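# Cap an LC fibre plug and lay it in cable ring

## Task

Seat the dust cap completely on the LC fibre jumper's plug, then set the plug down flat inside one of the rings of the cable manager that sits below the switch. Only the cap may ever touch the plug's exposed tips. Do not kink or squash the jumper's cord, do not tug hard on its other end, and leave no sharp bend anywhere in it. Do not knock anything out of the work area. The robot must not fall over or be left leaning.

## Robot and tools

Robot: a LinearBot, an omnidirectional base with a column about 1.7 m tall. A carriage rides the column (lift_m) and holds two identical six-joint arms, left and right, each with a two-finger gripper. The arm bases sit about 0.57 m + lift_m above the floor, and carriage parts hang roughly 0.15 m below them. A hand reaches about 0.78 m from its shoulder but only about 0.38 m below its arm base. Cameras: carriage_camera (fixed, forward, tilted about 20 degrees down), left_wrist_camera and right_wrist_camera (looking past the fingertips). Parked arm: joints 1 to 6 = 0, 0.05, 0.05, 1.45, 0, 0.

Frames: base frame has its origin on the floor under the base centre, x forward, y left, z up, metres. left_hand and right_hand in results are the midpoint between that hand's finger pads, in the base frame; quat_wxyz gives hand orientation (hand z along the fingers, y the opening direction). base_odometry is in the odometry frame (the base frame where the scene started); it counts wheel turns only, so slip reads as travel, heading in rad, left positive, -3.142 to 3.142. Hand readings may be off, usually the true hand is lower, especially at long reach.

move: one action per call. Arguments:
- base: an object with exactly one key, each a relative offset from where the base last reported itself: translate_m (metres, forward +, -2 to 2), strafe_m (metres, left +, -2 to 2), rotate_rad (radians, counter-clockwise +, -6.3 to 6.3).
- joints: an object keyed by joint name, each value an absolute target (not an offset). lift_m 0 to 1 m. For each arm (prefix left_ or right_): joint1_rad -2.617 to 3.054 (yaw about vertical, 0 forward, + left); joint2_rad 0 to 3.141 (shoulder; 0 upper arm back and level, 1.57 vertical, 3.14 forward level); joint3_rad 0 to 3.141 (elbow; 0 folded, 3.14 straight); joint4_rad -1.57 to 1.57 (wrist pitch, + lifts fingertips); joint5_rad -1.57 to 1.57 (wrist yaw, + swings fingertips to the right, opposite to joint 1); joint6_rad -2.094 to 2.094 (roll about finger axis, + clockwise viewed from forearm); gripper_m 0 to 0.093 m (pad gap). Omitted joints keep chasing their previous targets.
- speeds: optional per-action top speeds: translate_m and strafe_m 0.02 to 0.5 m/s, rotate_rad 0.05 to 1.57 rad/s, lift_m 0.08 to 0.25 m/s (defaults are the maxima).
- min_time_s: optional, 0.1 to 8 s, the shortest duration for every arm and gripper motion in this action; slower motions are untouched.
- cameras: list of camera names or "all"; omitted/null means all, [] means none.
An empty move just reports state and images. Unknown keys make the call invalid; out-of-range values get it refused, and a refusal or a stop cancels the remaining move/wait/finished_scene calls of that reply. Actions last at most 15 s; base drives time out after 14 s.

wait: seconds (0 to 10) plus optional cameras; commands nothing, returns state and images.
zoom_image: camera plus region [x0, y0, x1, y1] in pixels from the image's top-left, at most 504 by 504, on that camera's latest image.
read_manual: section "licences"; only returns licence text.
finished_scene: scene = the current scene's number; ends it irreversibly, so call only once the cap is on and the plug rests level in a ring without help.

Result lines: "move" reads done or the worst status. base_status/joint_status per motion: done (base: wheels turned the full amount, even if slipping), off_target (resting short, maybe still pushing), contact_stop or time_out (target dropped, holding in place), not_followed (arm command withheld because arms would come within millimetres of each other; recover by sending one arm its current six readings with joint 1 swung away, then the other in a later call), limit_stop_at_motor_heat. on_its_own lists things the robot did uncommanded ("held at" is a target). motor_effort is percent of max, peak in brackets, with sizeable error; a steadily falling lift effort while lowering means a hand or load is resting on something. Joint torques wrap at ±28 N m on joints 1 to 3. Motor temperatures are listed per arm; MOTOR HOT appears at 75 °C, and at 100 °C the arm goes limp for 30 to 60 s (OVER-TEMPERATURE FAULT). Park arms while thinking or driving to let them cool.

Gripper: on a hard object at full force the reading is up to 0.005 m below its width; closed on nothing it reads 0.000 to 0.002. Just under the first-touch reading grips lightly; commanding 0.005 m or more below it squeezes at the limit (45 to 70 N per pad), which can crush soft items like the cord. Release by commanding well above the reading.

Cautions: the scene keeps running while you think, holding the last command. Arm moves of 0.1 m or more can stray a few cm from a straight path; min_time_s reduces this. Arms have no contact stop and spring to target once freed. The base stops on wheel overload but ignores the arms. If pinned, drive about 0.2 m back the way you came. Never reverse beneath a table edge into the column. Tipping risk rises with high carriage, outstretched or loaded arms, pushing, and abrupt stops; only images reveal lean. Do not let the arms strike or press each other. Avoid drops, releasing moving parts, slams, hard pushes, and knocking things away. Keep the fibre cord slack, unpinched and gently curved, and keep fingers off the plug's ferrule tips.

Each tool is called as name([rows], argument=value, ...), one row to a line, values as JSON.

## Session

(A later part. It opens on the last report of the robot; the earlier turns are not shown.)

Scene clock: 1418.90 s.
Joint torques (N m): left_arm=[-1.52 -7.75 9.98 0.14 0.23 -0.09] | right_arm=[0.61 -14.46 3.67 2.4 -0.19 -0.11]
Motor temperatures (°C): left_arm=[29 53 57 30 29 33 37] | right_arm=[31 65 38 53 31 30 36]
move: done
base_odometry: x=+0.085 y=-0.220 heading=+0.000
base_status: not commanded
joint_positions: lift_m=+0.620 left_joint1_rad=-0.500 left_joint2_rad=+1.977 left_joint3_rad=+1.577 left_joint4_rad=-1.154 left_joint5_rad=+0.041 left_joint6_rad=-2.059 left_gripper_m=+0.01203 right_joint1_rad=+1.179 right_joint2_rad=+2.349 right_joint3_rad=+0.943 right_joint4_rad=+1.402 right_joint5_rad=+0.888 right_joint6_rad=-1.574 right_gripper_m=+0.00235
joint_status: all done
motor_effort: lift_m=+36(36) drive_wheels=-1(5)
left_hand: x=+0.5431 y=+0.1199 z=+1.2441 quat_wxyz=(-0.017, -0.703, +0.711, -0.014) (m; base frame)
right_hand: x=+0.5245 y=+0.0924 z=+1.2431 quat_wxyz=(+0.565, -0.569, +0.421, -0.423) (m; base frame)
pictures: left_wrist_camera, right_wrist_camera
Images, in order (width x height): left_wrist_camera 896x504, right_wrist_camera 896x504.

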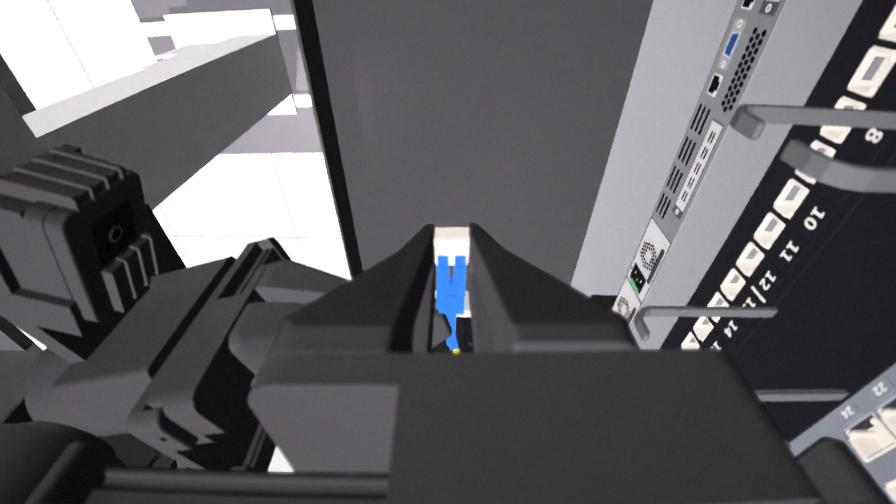

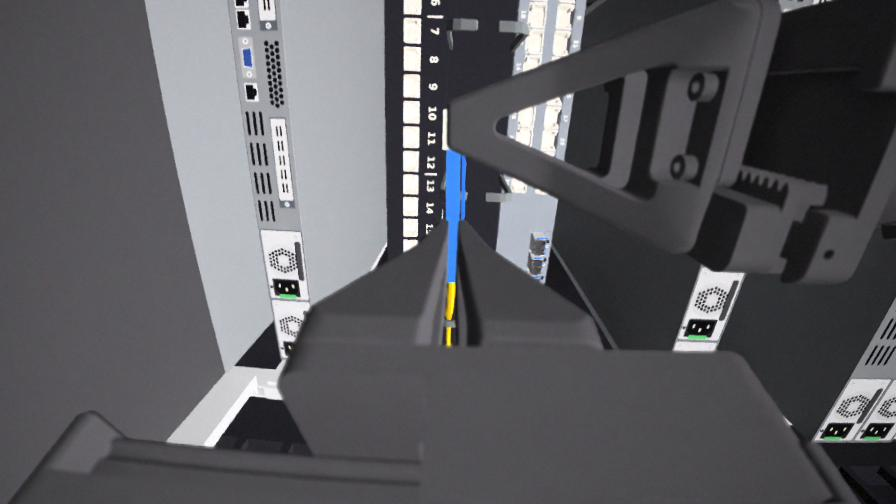

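move(joints={"left_joint1_rad": -0.527, "left_joint2_rad": 1.995, "left_joint3_rad": 1.618, "left_joint4_rad": -1.154, "left_joint5_rad": 0.136, "left_joint6_rad": -2.075, "right_joint5_rad": 0.789}, min_time_s=4, cameras=["left_wrist_camera", "right_wrist_camera"])

zoom_image(camera="left_wrist_camera", region=[410, 210, 500, 330])

zoom_image(camera="right_wrist_camera", region=[430, 70, 490, 170])

Scene clock: 1452.47 s.
Joint torques (N m): left_arm=[-2.04 -7.79 10.36 0.22 0.84 -0.09] | right_arm=[0.61 -14.43 4.12 2.39 -0.79 -0.1]
Motor temperatures (°C): left_arm=[29 53 59 30 29 33 37] | right_arm=[31 66 39 52 31 30 36]
move: off_target
base_odometry: x=+0.085 y=-0.220 heading=+0.000
base_status: not commanded
joint_positions: lift_m=+0.620 left_joint1_rad=-0.501 left_joint2_rad=+1.981 left_joint3_rad=+1.577 left_joint4_rad=-1.163 left_joint5_rad=+0.047 left_joint6_rad=-2.064 left_gripper_m=+0.01203 right_joint1_rad=+1.179 right_joint2_rad=+2.349 right_joint3_rad=+0.938 right_joint4_rad=+1.403 right_joint5_rad=+0.864 right_joint6_rad=-1.574 right_gripper_m=+0.00235
joint_status: left_joint1_rad off_target (ended at -0.501, target -0.527); left_joint5_rad off_target (ended at +0.046, target +0.136); right_joint5_rad off_target (ended at +0.864, target +0.789); the others done
motor_effort: lift_m=+36(36) drive_wheels=-2(4)
left_hand: x=+0.5403 y=+0.1198 z=+1.2427 quat_wxyz=(-0.022, -0.704, +0.710, -0.008) (m; base frame)
right_hand: x=+0.5228 y=+0.0953 z=+1.2420 quat_wxyz=(+0.569, -0.575, +0.414, -0.417) (m; base frame)
pictures: left_wrist_camera, right_wrist_camera
Images, in order (width x height): left_wrist_camera 896x504, right_wrist_camera 896x504.

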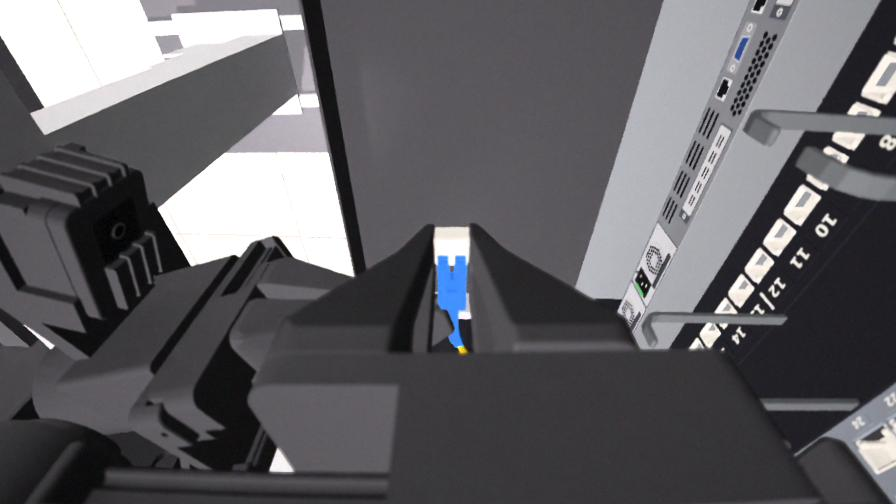

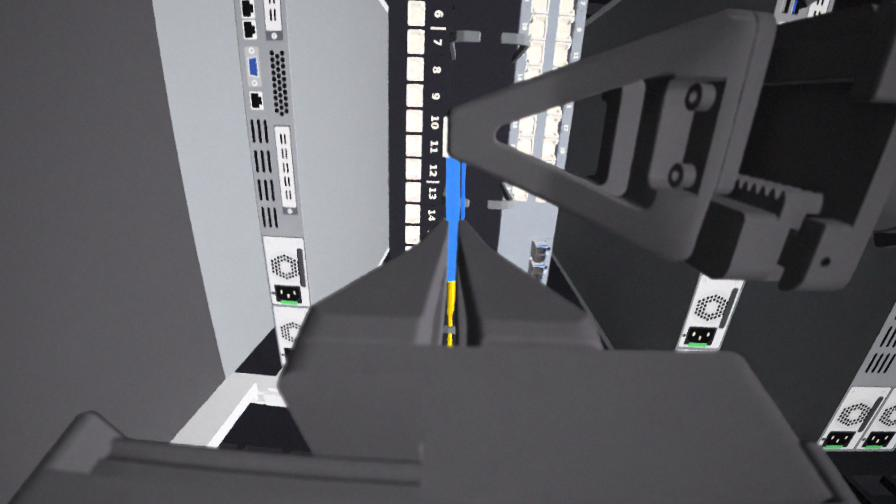

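Scaled by 4.200 from the camera's 896x504 image, which has a finer 1280x720 frame.

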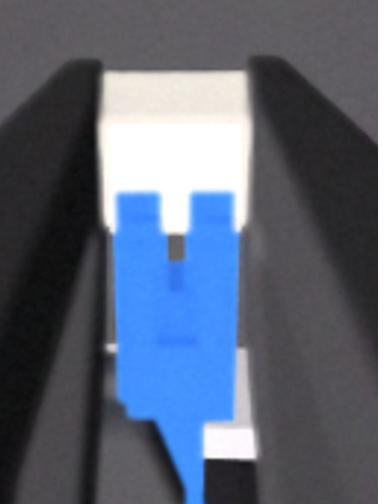

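Scaled by 5.040 from the camera's 896x504 image, which has a finer 1280x720 frame.

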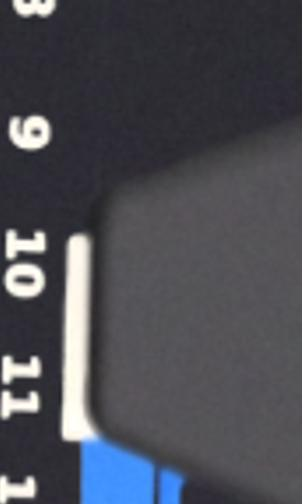

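move(joints={"left_joint1_rad": -0.537, "left_joint2_rad": 1.995, "left_joint3_rad": 1.624, "left_joint4_rad": -1.150, "left_joint5_rad": 0.186, "left_joint6_rad": -2.078, "right_joint5_rad": 0.739}, min_time_s=4, cameras=["left_wrist_camera", "right_wrist_camera"])

zoom_image(camera="left_wrist_camera", region=[410, 210, 500, 330])

zoom_image(camera="right_wrist_camera", region=[420, 80, 500, 200])

Scene clock: 1468.70 s.
Joint torques (N m): left_arm=[-2.85 -7.76 10.89 0.32 1.28 -0.08] | right_arm=[0.75 -14.39 4.55 2.32 -1.13 -0.11]
Motor temperatures (°C): left_arm=[30 52 60 30 30 33 37] | right_arm=[31 66 39 51 32 30 36]
move: off_target
base_odometry: x=+0.085 y=-0.220 heading=+0.000
base_status: not commanded
joint_positions: lift_m=+0.620 left_joint1_rad=-0.501 left_joint2_rad=+1.981 left_joint3_rad=+1.577 left_joint4_rad=-1.171 left_joint5_rad=+0.047 left_joint6_rad=-2.069 left_gripper_m=+0.01203 right_joint1_rad=+1.178 right_joint2_rad=+2.349 right_joint3_rad=+0.933 right_joint4_rad=+1.411 right_joint5_rad=+0.847 right_joint6_rad=-1.574 right_gripper_m=+0.00235
joint_status: left_joint1_rad off_target (ended at -0.501, target -0.537); left_joint5_rad off_target (ended at +0.048, target +0.186); right_joint5_rad off_target (ended at +0.847, target +0.739); the others done
motor_effort: lift_m=+36(36) drive_wheels=-3(4)
left_hand: x=+0.5387 y=+0.1205 z=+1.2427 quat_wxyz=(-0.023, -0.706, +0.708, -0.005) (m; base frame)
right_hand: x=+0.5219 y=+0.0966 z=+1.2419 quat_wxyz=(+0.573, -0.578, +0.410, -0.412) (m; base frame)
pictures: left_wrist_camera, right_wrist_camera
Images, in order (width x height): left_wrist_camera 896x504, right_wrist_camera 896x504.

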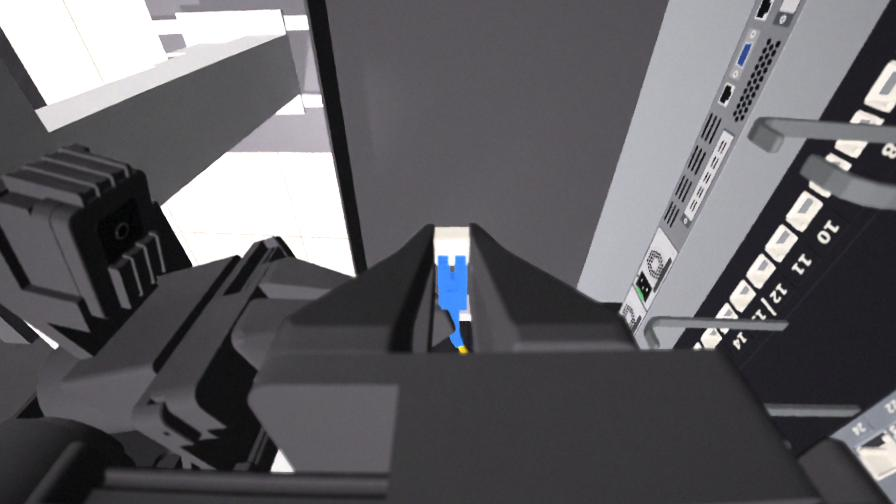

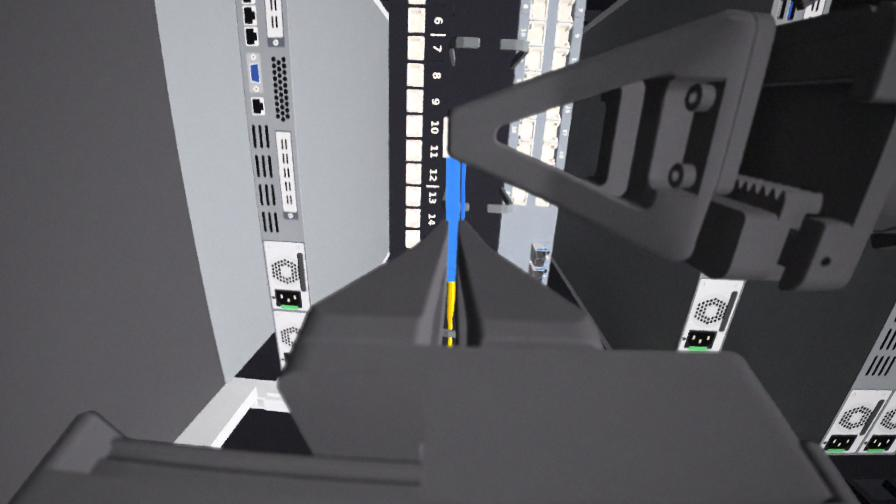

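Scaled by 4.200 from the camera's 896x504 image, which has a finer 1280x720 frame.

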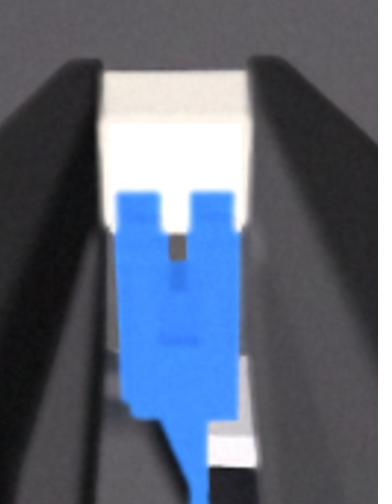

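Scaled by 4.200 from the camera's 896x504 image, which has a finer 1280x720 frame.

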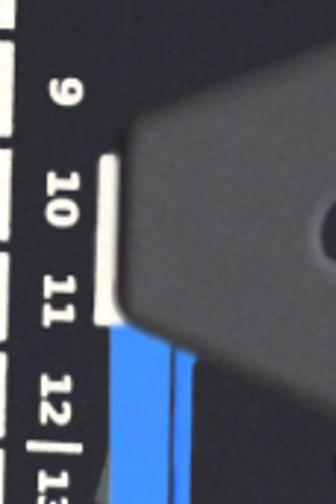

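move(cameras=["left_wrist_camera", "right_wrist_camera"])

Scene clock: 1500.57 s.
Joint torques (N m): left_arm=[-2.86 -7.76 10.91 0.32 1.29 -0.07] | right_arm=[0.76 -14.41 4.57 2.31 -1.13 -0.11]
Motor temperatures (°C): left_arm=[30 51 62 30 32 33 37] | right_arm=[31 67 39 50 33 30 36]
base_odometry: x=+0.085 y=-0.220 heading=+0.000
base_status: not commanded
joint_positions: lift_m=+0.620 left_joint1_rad=-0.501 left_joint2_rad=+1.981 left_joint3_rad=+1.577 left_joint4_rad=-1.171 left_joint5_rad=+0.047 left_joint6_rad=-2.069 left_gripper_m=+0.01203 right_joint1_rad=+1.178 right_joint2_rad=+2.349 right_joint3_rad=+0.933 right_joint4_rad=+1.412 right_joint5_rad=+0.846 right_joint6_rad=-1.574 right_gripper_m=+0.00235
joint_status: left_joint1_rad off_target (ended at -0.501, target -0.537); left_joint5_rad off_target (ended at +0.048, target +0.186); right_joint5_rad off_target (ended at +0.847, target +0.739); the others done
motor_effort: lift_m=+36(36) drive_wheels=-1(4)
left_hand: x=+0.5387 y=+0.1205 z=+1.2427 quat_wxyz=(-0.023, -0.706, +0.708, -0.005) (m; base frame)
right_hand: x=+0.5219 y=+0.0966 z=+1.2419 quat_wxyz=(+0.574, -0.578, +0.409, -0.412) (m; base frame)
pictures: left_wrist_camera, right_wrist_camera
Images, in order (width x height): left_wrist_camera 896x504, right_wrist_camera 896x504.

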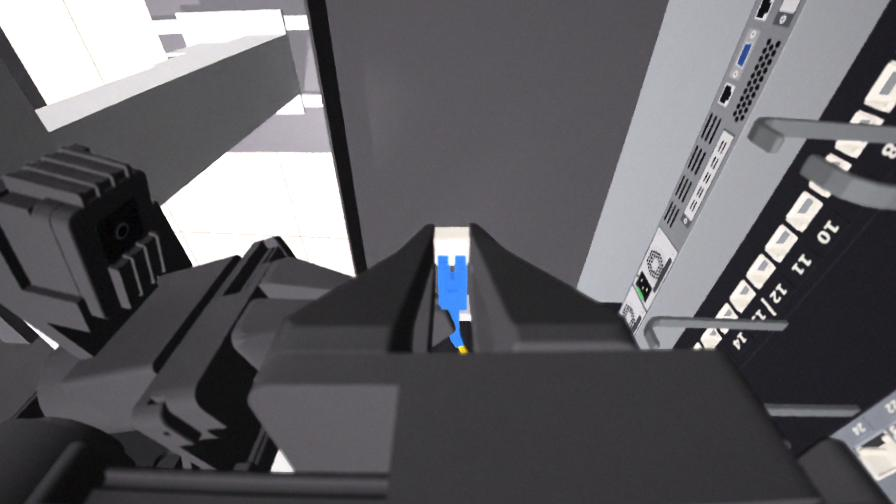

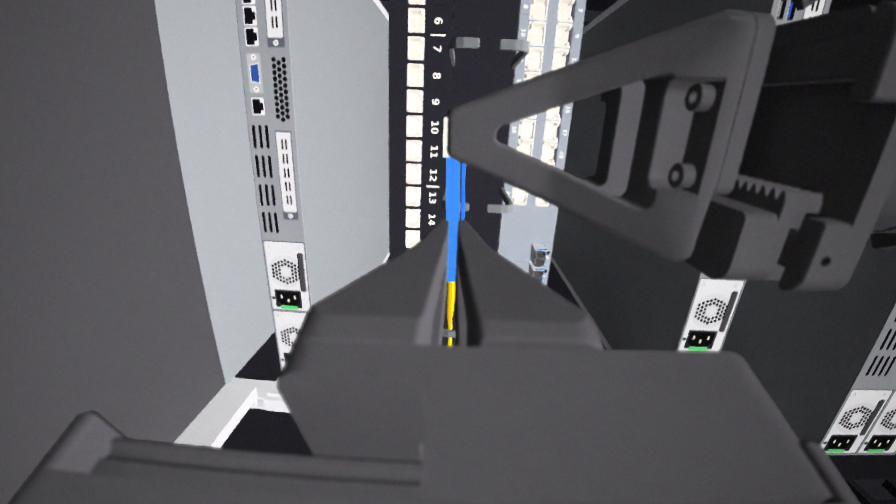

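move(joints={"left_joint1_rad": -0.55, "left_joint5_rad": 0.26, "right_joint5_rad": 0.66}, min_time_s=2.0, cameras=["left_wrist_camera", "right_wrist_camera"])

zoom_image(camera="left_wrist_camera", region=[410, 210, 500, 330])

zoom_image(camera="right_wrist_camera", region=[410, 100, 500, 220])

Scene clock: 1508.17 s.
Joint torques (N m): left_arm=[-3.92 -8.23 10.58 0.37 1.94 -0.04] | right_arm=[1.36 -14.38 5.27 2.22 -1.65 -0.11]
Motor temperatures (°C): left_arm=[30 51 62 30 32 33 37] | right_arm=[31 67 39 50 33 30 36]
move: off_target
base_odometry: x=+0.085 y=-0.220 heading=+0.000
base_status: not commanded
joint_positions: lift_m=+0.620 left_joint1_rad=-0.501 left_joint2_rad=+1.986 left_joint3_rad=+1.581 left_joint4_rad=-1.178 left_joint5_rad=+0.050 left_joint6_rad=-2.073 left_gripper_m=+0.01203 right_joint1_rad=+1.172 right_joint2_rad=+2.349 right_joint3_rad=+0.925 right_joint4_rad=+1.419 right_joint5_rad=+0.819 right_joint6_rad=-1.574 right_gripper_m=+0.00235
joint_status: left_joint1_rad off_target (ended at -0.501, target -0.550); left_joint5_rad off_target (ended at +0.050, target +0.260); right_joint5_rad off_target (ended at +0.818, target +0.660)
motor_effort: lift_m=+36(36) drive_wheels=-3(4)
left_hand: x=+0.5376 y=+0.1205 z=+1.2418 quat_wxyz=(-0.026, -0.707, +0.706, -0.001) (m; base frame)
right_hand: x=+0.5220 y=+0.0976 z=+1.2410 quat_wxyz=(+0.578, -0.582, +0.403, -0.406) (m; base frame)
pictures: left_wrist_camera, right_wrist_camera
Images, in order (width x height): left_wrist_camera 896x504, right_wrist_camera 896x504.

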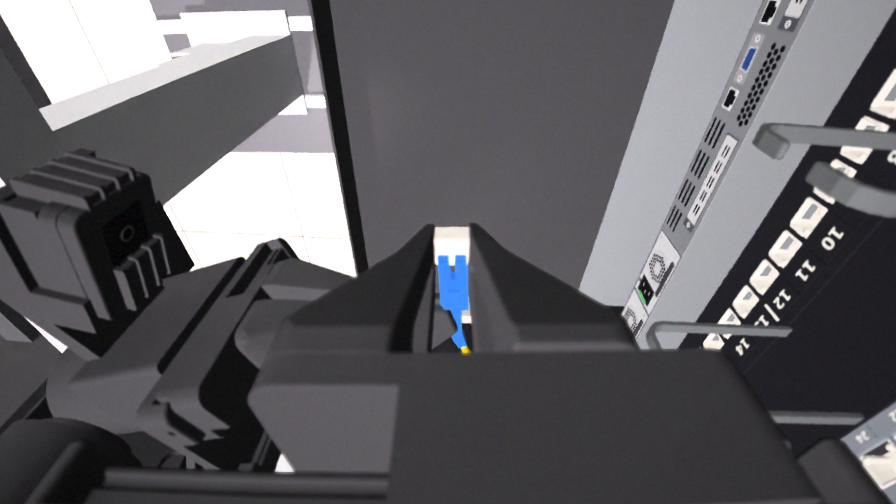

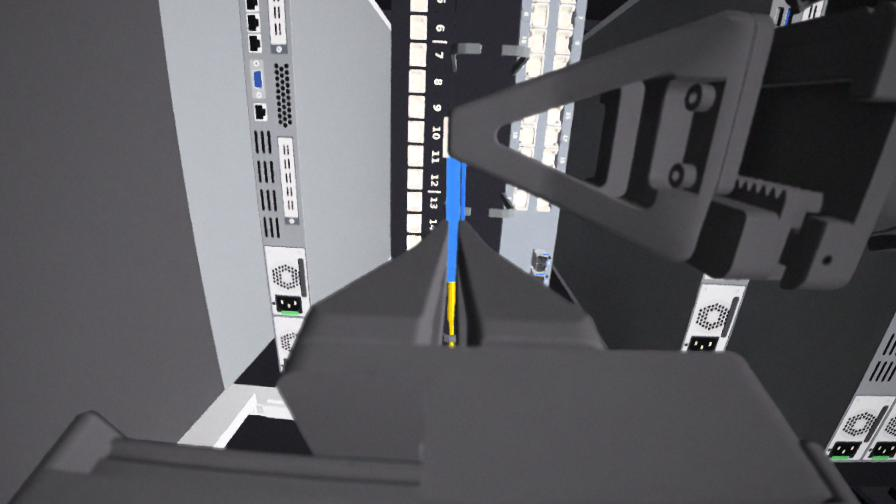

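Scaled by 4.200 from the camera's 896x504 image, which has a finer 1280x720 frame.

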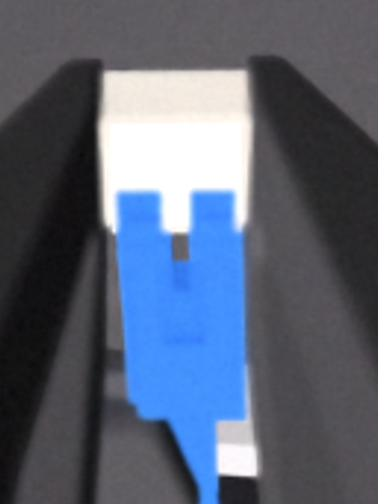

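Scaled by 4.200 from the camera's 896x504 image, which has a finer 1280x720 frame.

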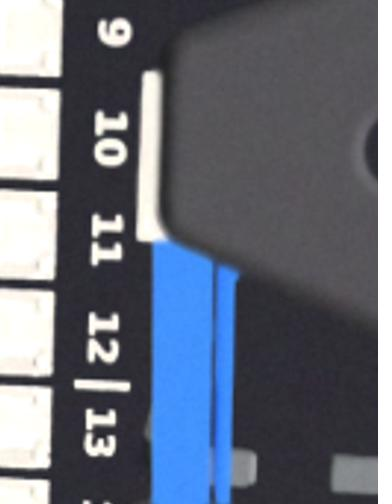

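move(joints={"left_joint1_rad": -0.562, "left_joint5_rad": 0.33, "right_joint5_rad": 0.59, "right_joint1_rad": 1.19}, min_time_s=2.0, cameras=["left_wrist_camera", "right_wrist_camera"])

zoom_image(camera="left_wrist_camera", region=[410, 210, 500, 330])

zoom_image(camera="right_wrist_camera", region=[410, 100, 500, 220])

Scene clock: 1522.50 s.
Joint torques (N m): left_arm=[-4.86 -8.2 10.52 0.49 2.58 0] | right_arm=[1.91 -14.34 5.87 2.11 -2.14 -0.11]
Motor temperatures (°C): left_arm=[31 51 60 30 35 33 37] | right_arm=[31 67 39 51 34 30 36]
move: off_target
base_odometry: x=+0.085 y=-0.220 heading=+0.000
base_status: not commanded
joint_positions: lift_m=+0.620 left_joint1_rad=-0.501 left_joint2_rad=+1.986 left_joint3_rad=+1.581 left_joint4_rad=-1.191 left_joint5_rad=+0.053 left_joint6_rad=-2.077 left_gripper_m=+0.01203 right_joint1_rad=+1.171 right_joint2_rad=+2.349 right_joint3_rad=+0.917 right_joint4_rad=+1.430 right_joint5_rad=+0.793 right_joint6_rad=-1.574 right_gripper_m=+0.00235
joint_status: left_joint1_rad off_target (ended at -0.501, target -0.562); left_joint5_rad off_target (ended at +0.052, target +0.330); right_joint5_rad off_target (ended at +0.793, target +0.590); the others done
motor_effort: lift_m=+36(36) drive_wheels=-1(6)
left_hand: x=+0.5346 y=+0.1217 z=+1.2418 quat_wxyz=(-0.029, -0.709, +0.705, +0.005) (m; base frame)
right_hand: x=+0.5201 y=+0.0996 z=+1.2409 quat_wxyz=(+0.584, -0.586, +0.396, -0.398) (m; base frame)
pictures: left_wrist_camera, right_wrist_camera
Images, in order (width x height): left_wrist_camera 896x504, right_wrist_camera 896x504.

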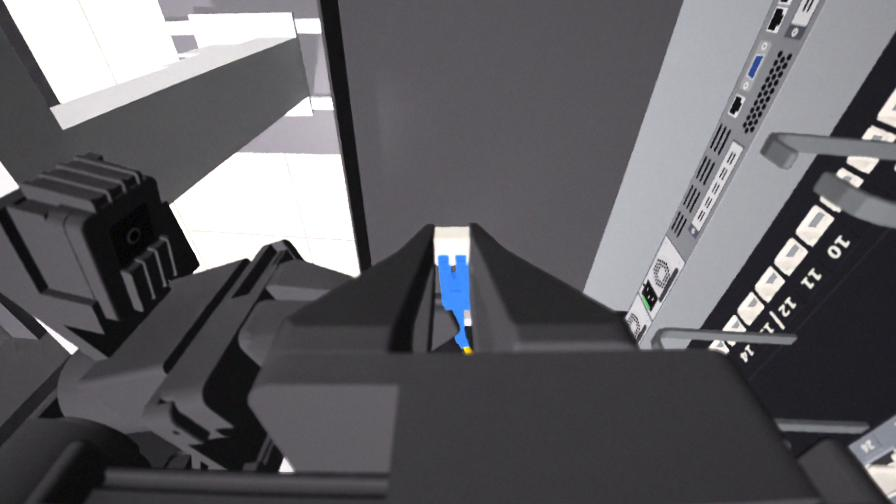

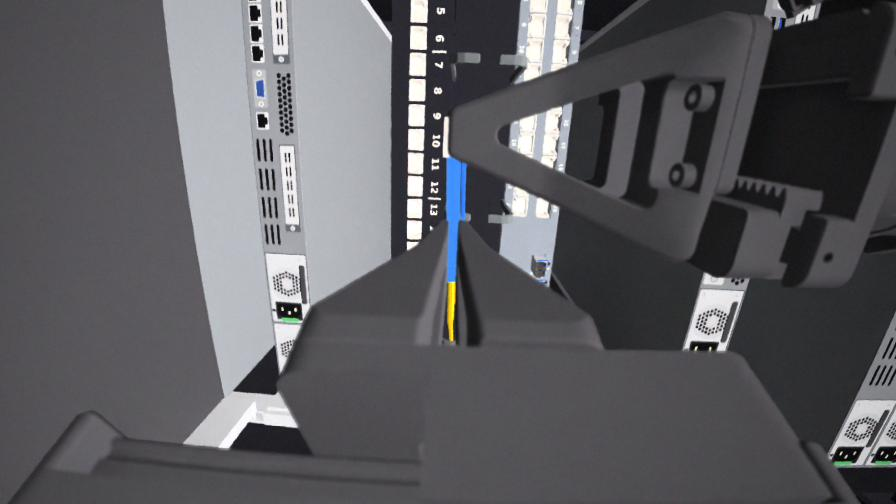

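Scaled by 4.200 from the camera's 896x504 image, which has a finer 1280x720 frame.

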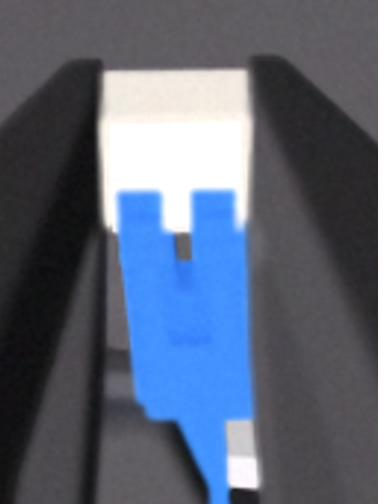

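Scaled by 4.200 from the camera's 896x504 image, which has a finer 1280x720 frame.

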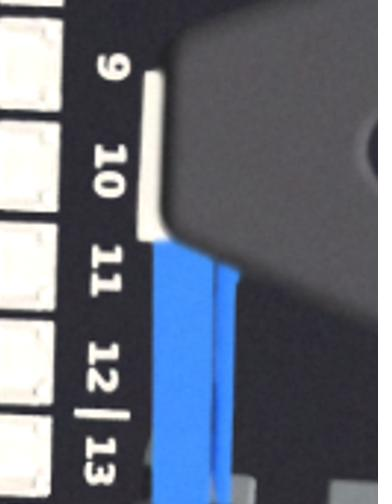

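move(joints={"left_joint1_rad": -0.508, "left_joint4_rad": -1.175, "left_joint5_rad": 0.075, "right_joint5_rad": 0.775, "right_joint1_rad": 1.178}, min_time_s=2.5, cameras=["left_wrist_camera", "right_wrist_camera"])

zoom_image(camera="left_wrist_camera", region=[410, 210, 500, 330])

Scene clock: 1542.30 s.
Joint torques (N m): left_arm=[-0.47 -8.23 10.11 0.23 0.34 0] | right_arm=[0.72 -14.05 5.97 2.13 -0.31 -0.11]
Motor temperatures (°C): left_arm=[31 51 59 30 39 33 37] | right_arm=[31 67 40 49 36 30 36]
move: off_target
base_odometry: x=+0.085 y=-0.220 heading=+0.000
base_status: not commanded
joint_positions: lift_m=+0.620 left_joint1_rad=-0.501 left_joint2_rad=+1.986 left_joint3_rad=+1.586 left_joint4_rad=-1.191 left_joint5_rad=+0.038 left_joint6_rad=-2.077 left_gripper_m=+0.01203 right_joint1_rad=+1.170 right_joint2_rad=+2.346 right_joint3_rad=+0.916 right_joint4_rad=+1.429 right_joint5_rad=+0.804 right_joint6_rad=-1.574 right_gripper_m=+0.00235
joint_status: left_joint5_rad off_target (ended at +0.038, target +0.075); right_joint5_rad off_target (ended at +0.804, target +0.775); the others done
motor_effort: lift_m=+36(36) drive_wheels=+3(5)
left_hand: x=+0.5370 y=+0.1232 z=+1.2429 quat_wxyz=(-0.021, -0.709, +0.705, +0.005) (m; base frame)
right_hand: x=+0.5210 y=+0.0978 z=+1.2419 quat_wxyz=(+0.582, -0.584, +0.400, -0.401) (m; base frame)
pictures: left_wrist_camera, right_wrist_camera
Images, in order (width x height): left_wrist_camera 896x504, right_wrist_camera 896x504.

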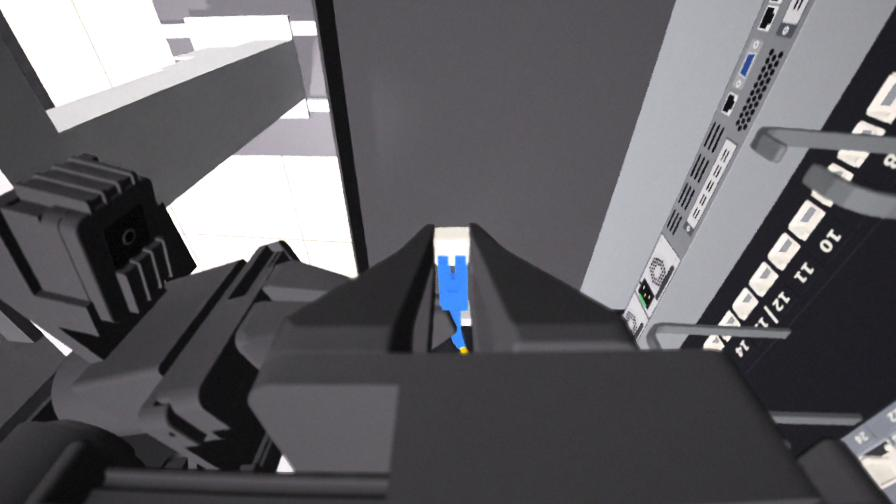

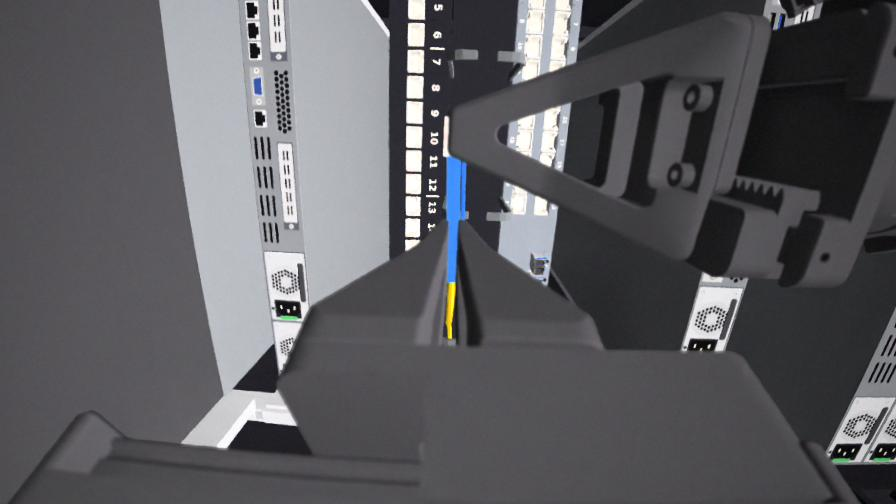

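Scaled by 4.200 from the camera's 896x504 image, which has a finer 1280x720 frame.

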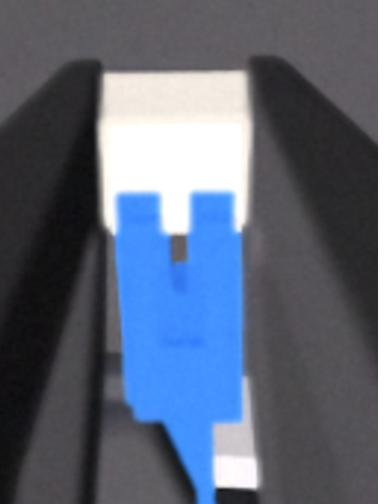

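move(joints={"left_gripper_m": 0.03, "right_joint5_rad": 0.785, "left_joint5_rad": 0.055}, min_time_s=2.5, cameras=["left_wrist_camera", "right_wrist_camera"])

zoom_image(camera="left_wrist_camera", region=[390, 190, 520, 360])

zoom_image(camera="right_wrist_camera", region=[410, 100, 500, 220])

Scene clock: 1553.70 s.
Joint torques (N m): left_arm=[-0.53 -8.25 9.62 0.21 0.02 0] | right_arm=[0.65 -14.08 5.53 2.32 -0.05 -0.11]
Motor temperatures (°C): left_arm=[31 51 59 30 36 33 36] | right_arm=[31 65 41 49 35 30 36]
move: done
base_odometry: x=+0.085 y=-0.220 heading=+0.000
base_status: not commanded
joint_positions: lift_m=+0.620 left_joint1_rad=-0.501 left_joint2_rad=+1.986 left_joint3_rad=+1.592 left_joint4_rad=-1.188 left_joint5_rad=+0.055 left_joint6_rad=-2.077 left_gripper_m=+0.02989 right_joint1_rad=+1.171 right_joint2_rad=+2.346 right_joint3_rad=+0.922 right_joint4_rad=+1.414 right_joint5_rad=+0.790 right_joint6_rad=-1.574 right_gripper_m=+0.00235
joint_status: all done
motor_effort: lift_m=+36(36) drive_wheels=-2(4)
left_hand: x=+0.5378 y=+0.1194 z=+1.2446 quat_wxyz=(-0.028, -0.709, +0.705, -0.002) (m; base frame)
right_hand: x=+0.5203 y=+0.1013 z=+1.2405 quat_wxyz=(+0.581, -0.590, +0.395, -0.398) (m; base frame)
pictures: left_wrist_camera, right_wrist_camera
Images, in order (width x height): left_wrist_camera 896x504, right_wrist_camera 896x504.

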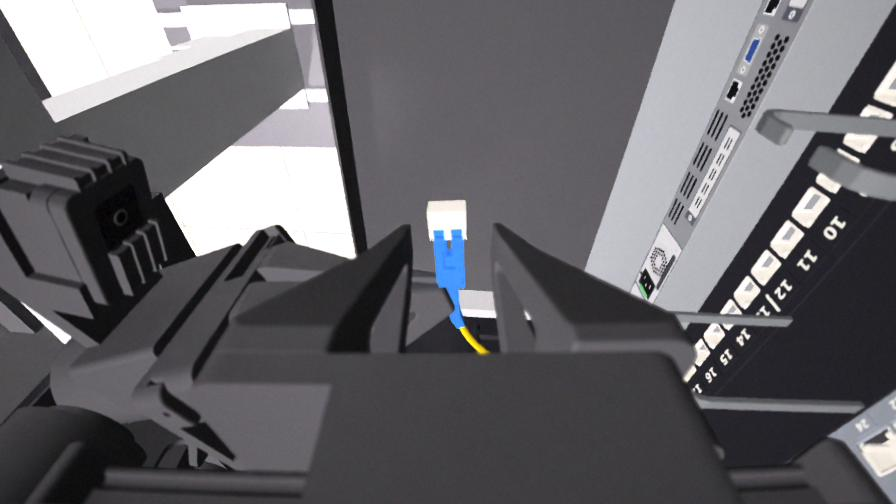

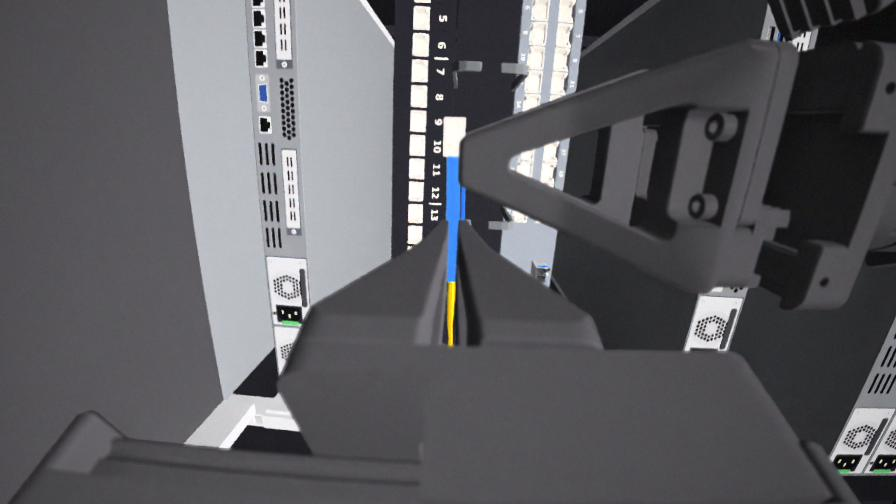

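Scaled by 2.965 from the camera's 896x504 image, which has a finer 1280x720 frame.

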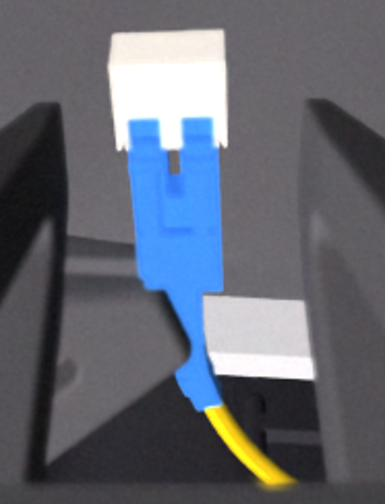

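Scaled by 4.200 from the camera's 896x504 image, which has a finer 1280x720 frame.

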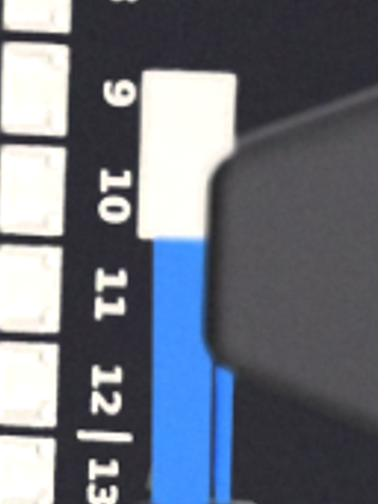

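move(joints={"left_joint2_rad": 1.902, "left_joint3_rad": 1.679, "left_joint4_rad": -1.264}, min_time_s=2.5, cameras=["left_wrist_camera", "right_wrist_camera"])

Scene clock: 1588.10 s.
Joint torques (N m): left_arm=[-0.49 -11.74 9.78 0.02 0.02 -0.01] | right_arm=[0.65 -14.08 5.5 2.34 -0.05 -0.11]
Motor temperatures (°C): left_arm=[30 52 58 30 33 33 35] | right_arm=[31 63 41 49 33 30 37]
move: done
base_odometry: x=+0.085 y=-0.220 heading=+0.000
base_status: not commanded
joint_positions: lift_m=+0.620 left_joint1_rad=-0.501 left_joint2_rad=+1.940 left_joint3_rad=+1.646 left_joint4_rad=-1.251 left_joint5_rad=+0.055 left_joint6_rad=-2.077 left_gripper_m=+0.02989 right_joint1_rad=+1.171 right_joint2_rad=+2.346 right_joint3_rad=+0.922 right_joint4_rad=+1.413 right_joint5_rad=+0.790 right_joint6_rad=-1.574 right_gripper_m=+0.00235
joint_status: all done
motor_effort: lift_m=+36(36) drive_wheels=+3(6)
left_hand: x=+0.5382 y=+0.1192 z=+1.2746 quat_wxyz=(-0.023, -0.708, +0.705, -0.020) (m; base frame)
right_hand: x=+0.5203 y=+0.1014 z=+1.2404 quat_wxyz=(+0.581, -0.590, +0.395, -0.398) (m; base frame)
pictures: left_wrist_camera, right_wrist_camera
Images, in order (width x height): left_wrist_camera 896x504, right_wrist_camera 896x504.

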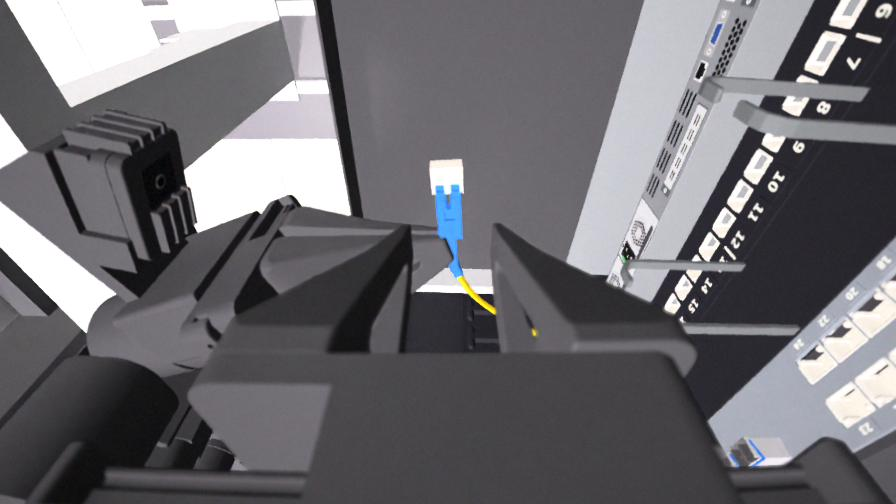

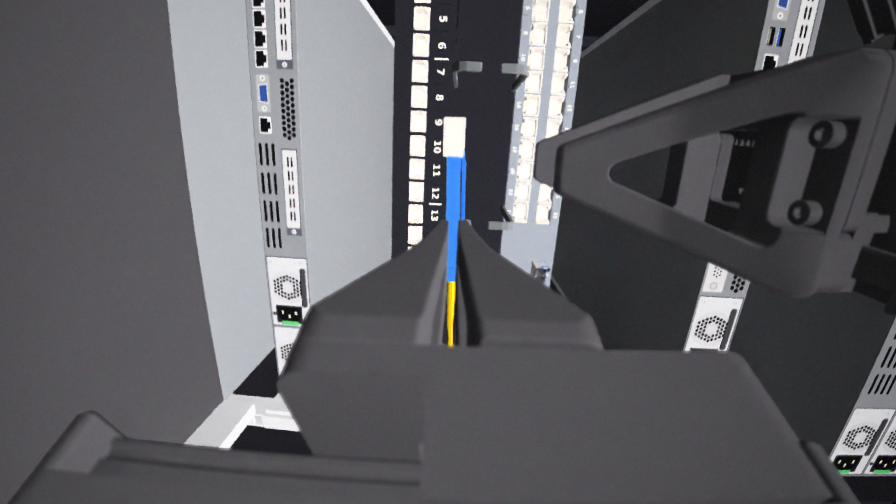

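move(joints={"left_joint3_rad": 1.799, "left_joint4_rad": -1.383}, min_time_s=1.5, cameras=[])

move(joints={"left_joint1_rad": -0.372, "left_joint2_rad": 1.495, "left_joint3_rad": 1.275, "left_joint4_rad": -1.294, "left_joint5_rad": 0.04, "left_joint6_rad": -1.947}, min_time_s=3.0, cameras=["left_wrist_camera", "right_wrist_camera"])

Scene clock: 1641.10 s.
Joint torques (N m): left_arm=[-0.51 -11.71 9.74 0.01 0.02 0] | right_arm=[0.65 -14.08 5.46 2.34 -0.04 -0.11]
Motor temperatures (°C): left_arm=[30 61 63 30 32 33 35] | right_arm=[31 63 41 49 32 30 37]
move: done
base_odometry: x=+0.085 y=-0.220 heading=+0.000
base_status: not commanded
joint_positions: lift_m=+0.620 left_joint1_rad=-0.501 left_joint2_rad=+1.940 left_joint3_rad=+1.766 left_joint4_rad=-1.370 left_joint5_rad=+0.055 left_joint6_rad=-2.077 left_gripper_m=+0.02989 right_joint1_rad=+1.171 right_joint2_rad=+2.346 right_joint3_rad=+0.922 right_joint4_rad=+1.412 right_joint5_rad=+0.790 right_joint6_rad=-1.574 right_gripper_m=+0.00235
joint_status: all done
motor_effort: lift_m=+36(36) drive_wheels=+0(6)
left_hand: x=+0.5383 y=+0.1191 z=+1.3048 quat_wxyz=(-0.023, -0.708, +0.705, -0.021) (m; base frame)
right_hand: x=+0.5203 y=+0.1014 z=+1.2403 quat_wxyz=(+0.581, -0.590, +0.395, -0.398) (m; base frame)
pictures: none
No camera images: "cameras" was empty.

Scene clock: 1644.40 s.
Joint torques (N m): left_arm=[0.7 -7.19 5.61 0.34 -0.1 0.11] | right_arm=[0.66 -14.05 5.5 2.34 -0.04 -0.11]
Motor temperatures (°C): left_arm=[30 60 62 30 32 33 35] | right_arm=[31 63 41 49 32 30 37]
move: done
base_odometry: x=+0.085 y=-0.220 heading=+0.000
base_status: not commanded
joint_positions: lift_m=+0.620 left_joint1_rad=-0.380 left_joint2_rad=+1.520 left_joint3_rad=+1.290 left_joint4_rad=-1.308 left_joint5_rad=+0.052 left_joint6_rad=-1.958 left_gripper_m=+0.02989 right_joint1_rad=+1.171 right_joint2_rad=+2.346 right_joint3_rad=+0.922 right_joint4_rad=+1.412 right_joint5_rad=+0.790 right_joint6_rad=-1.574 right_gripper_m=+0.00235
joint_status: all done
motor_effort: lift_m=+36(36) drive_wheels=+1(5)
left_hand: x=+0.4597 y=+0.1996 z=+1.3082 quat_wxyz=(-0.018, -0.709, +0.704, -0.025) (m; base frame)
right_hand: x=+0.5203 y=+0.1014 z=+1.2403 quat_wxyz=(+0.581, -0.590, +0.395, -0.398) (m; base frame)
pictures: left_wrist_camera, right_wrist_camera
Images, in order (width x height): left_wrist_camera 896x504, right_wrist_camera 896x504.

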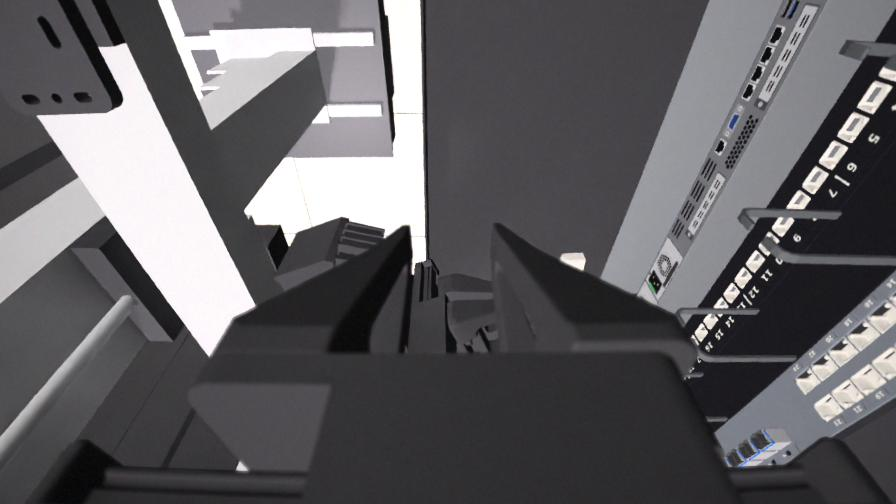

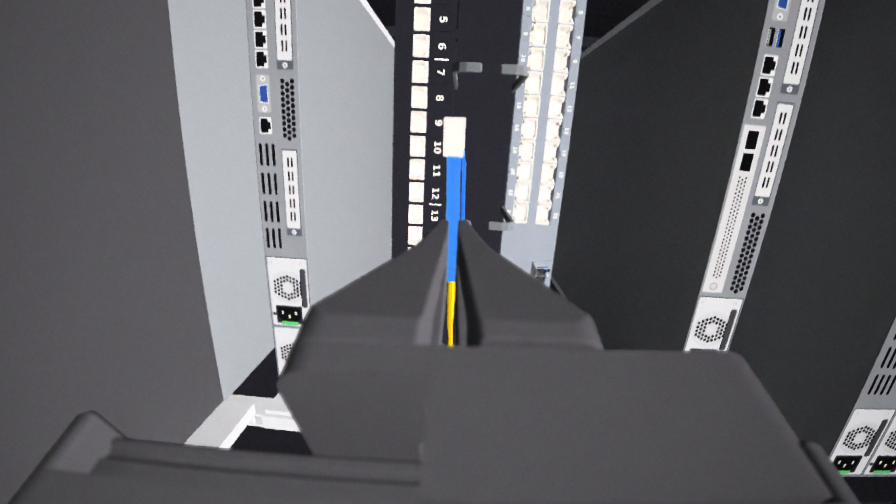

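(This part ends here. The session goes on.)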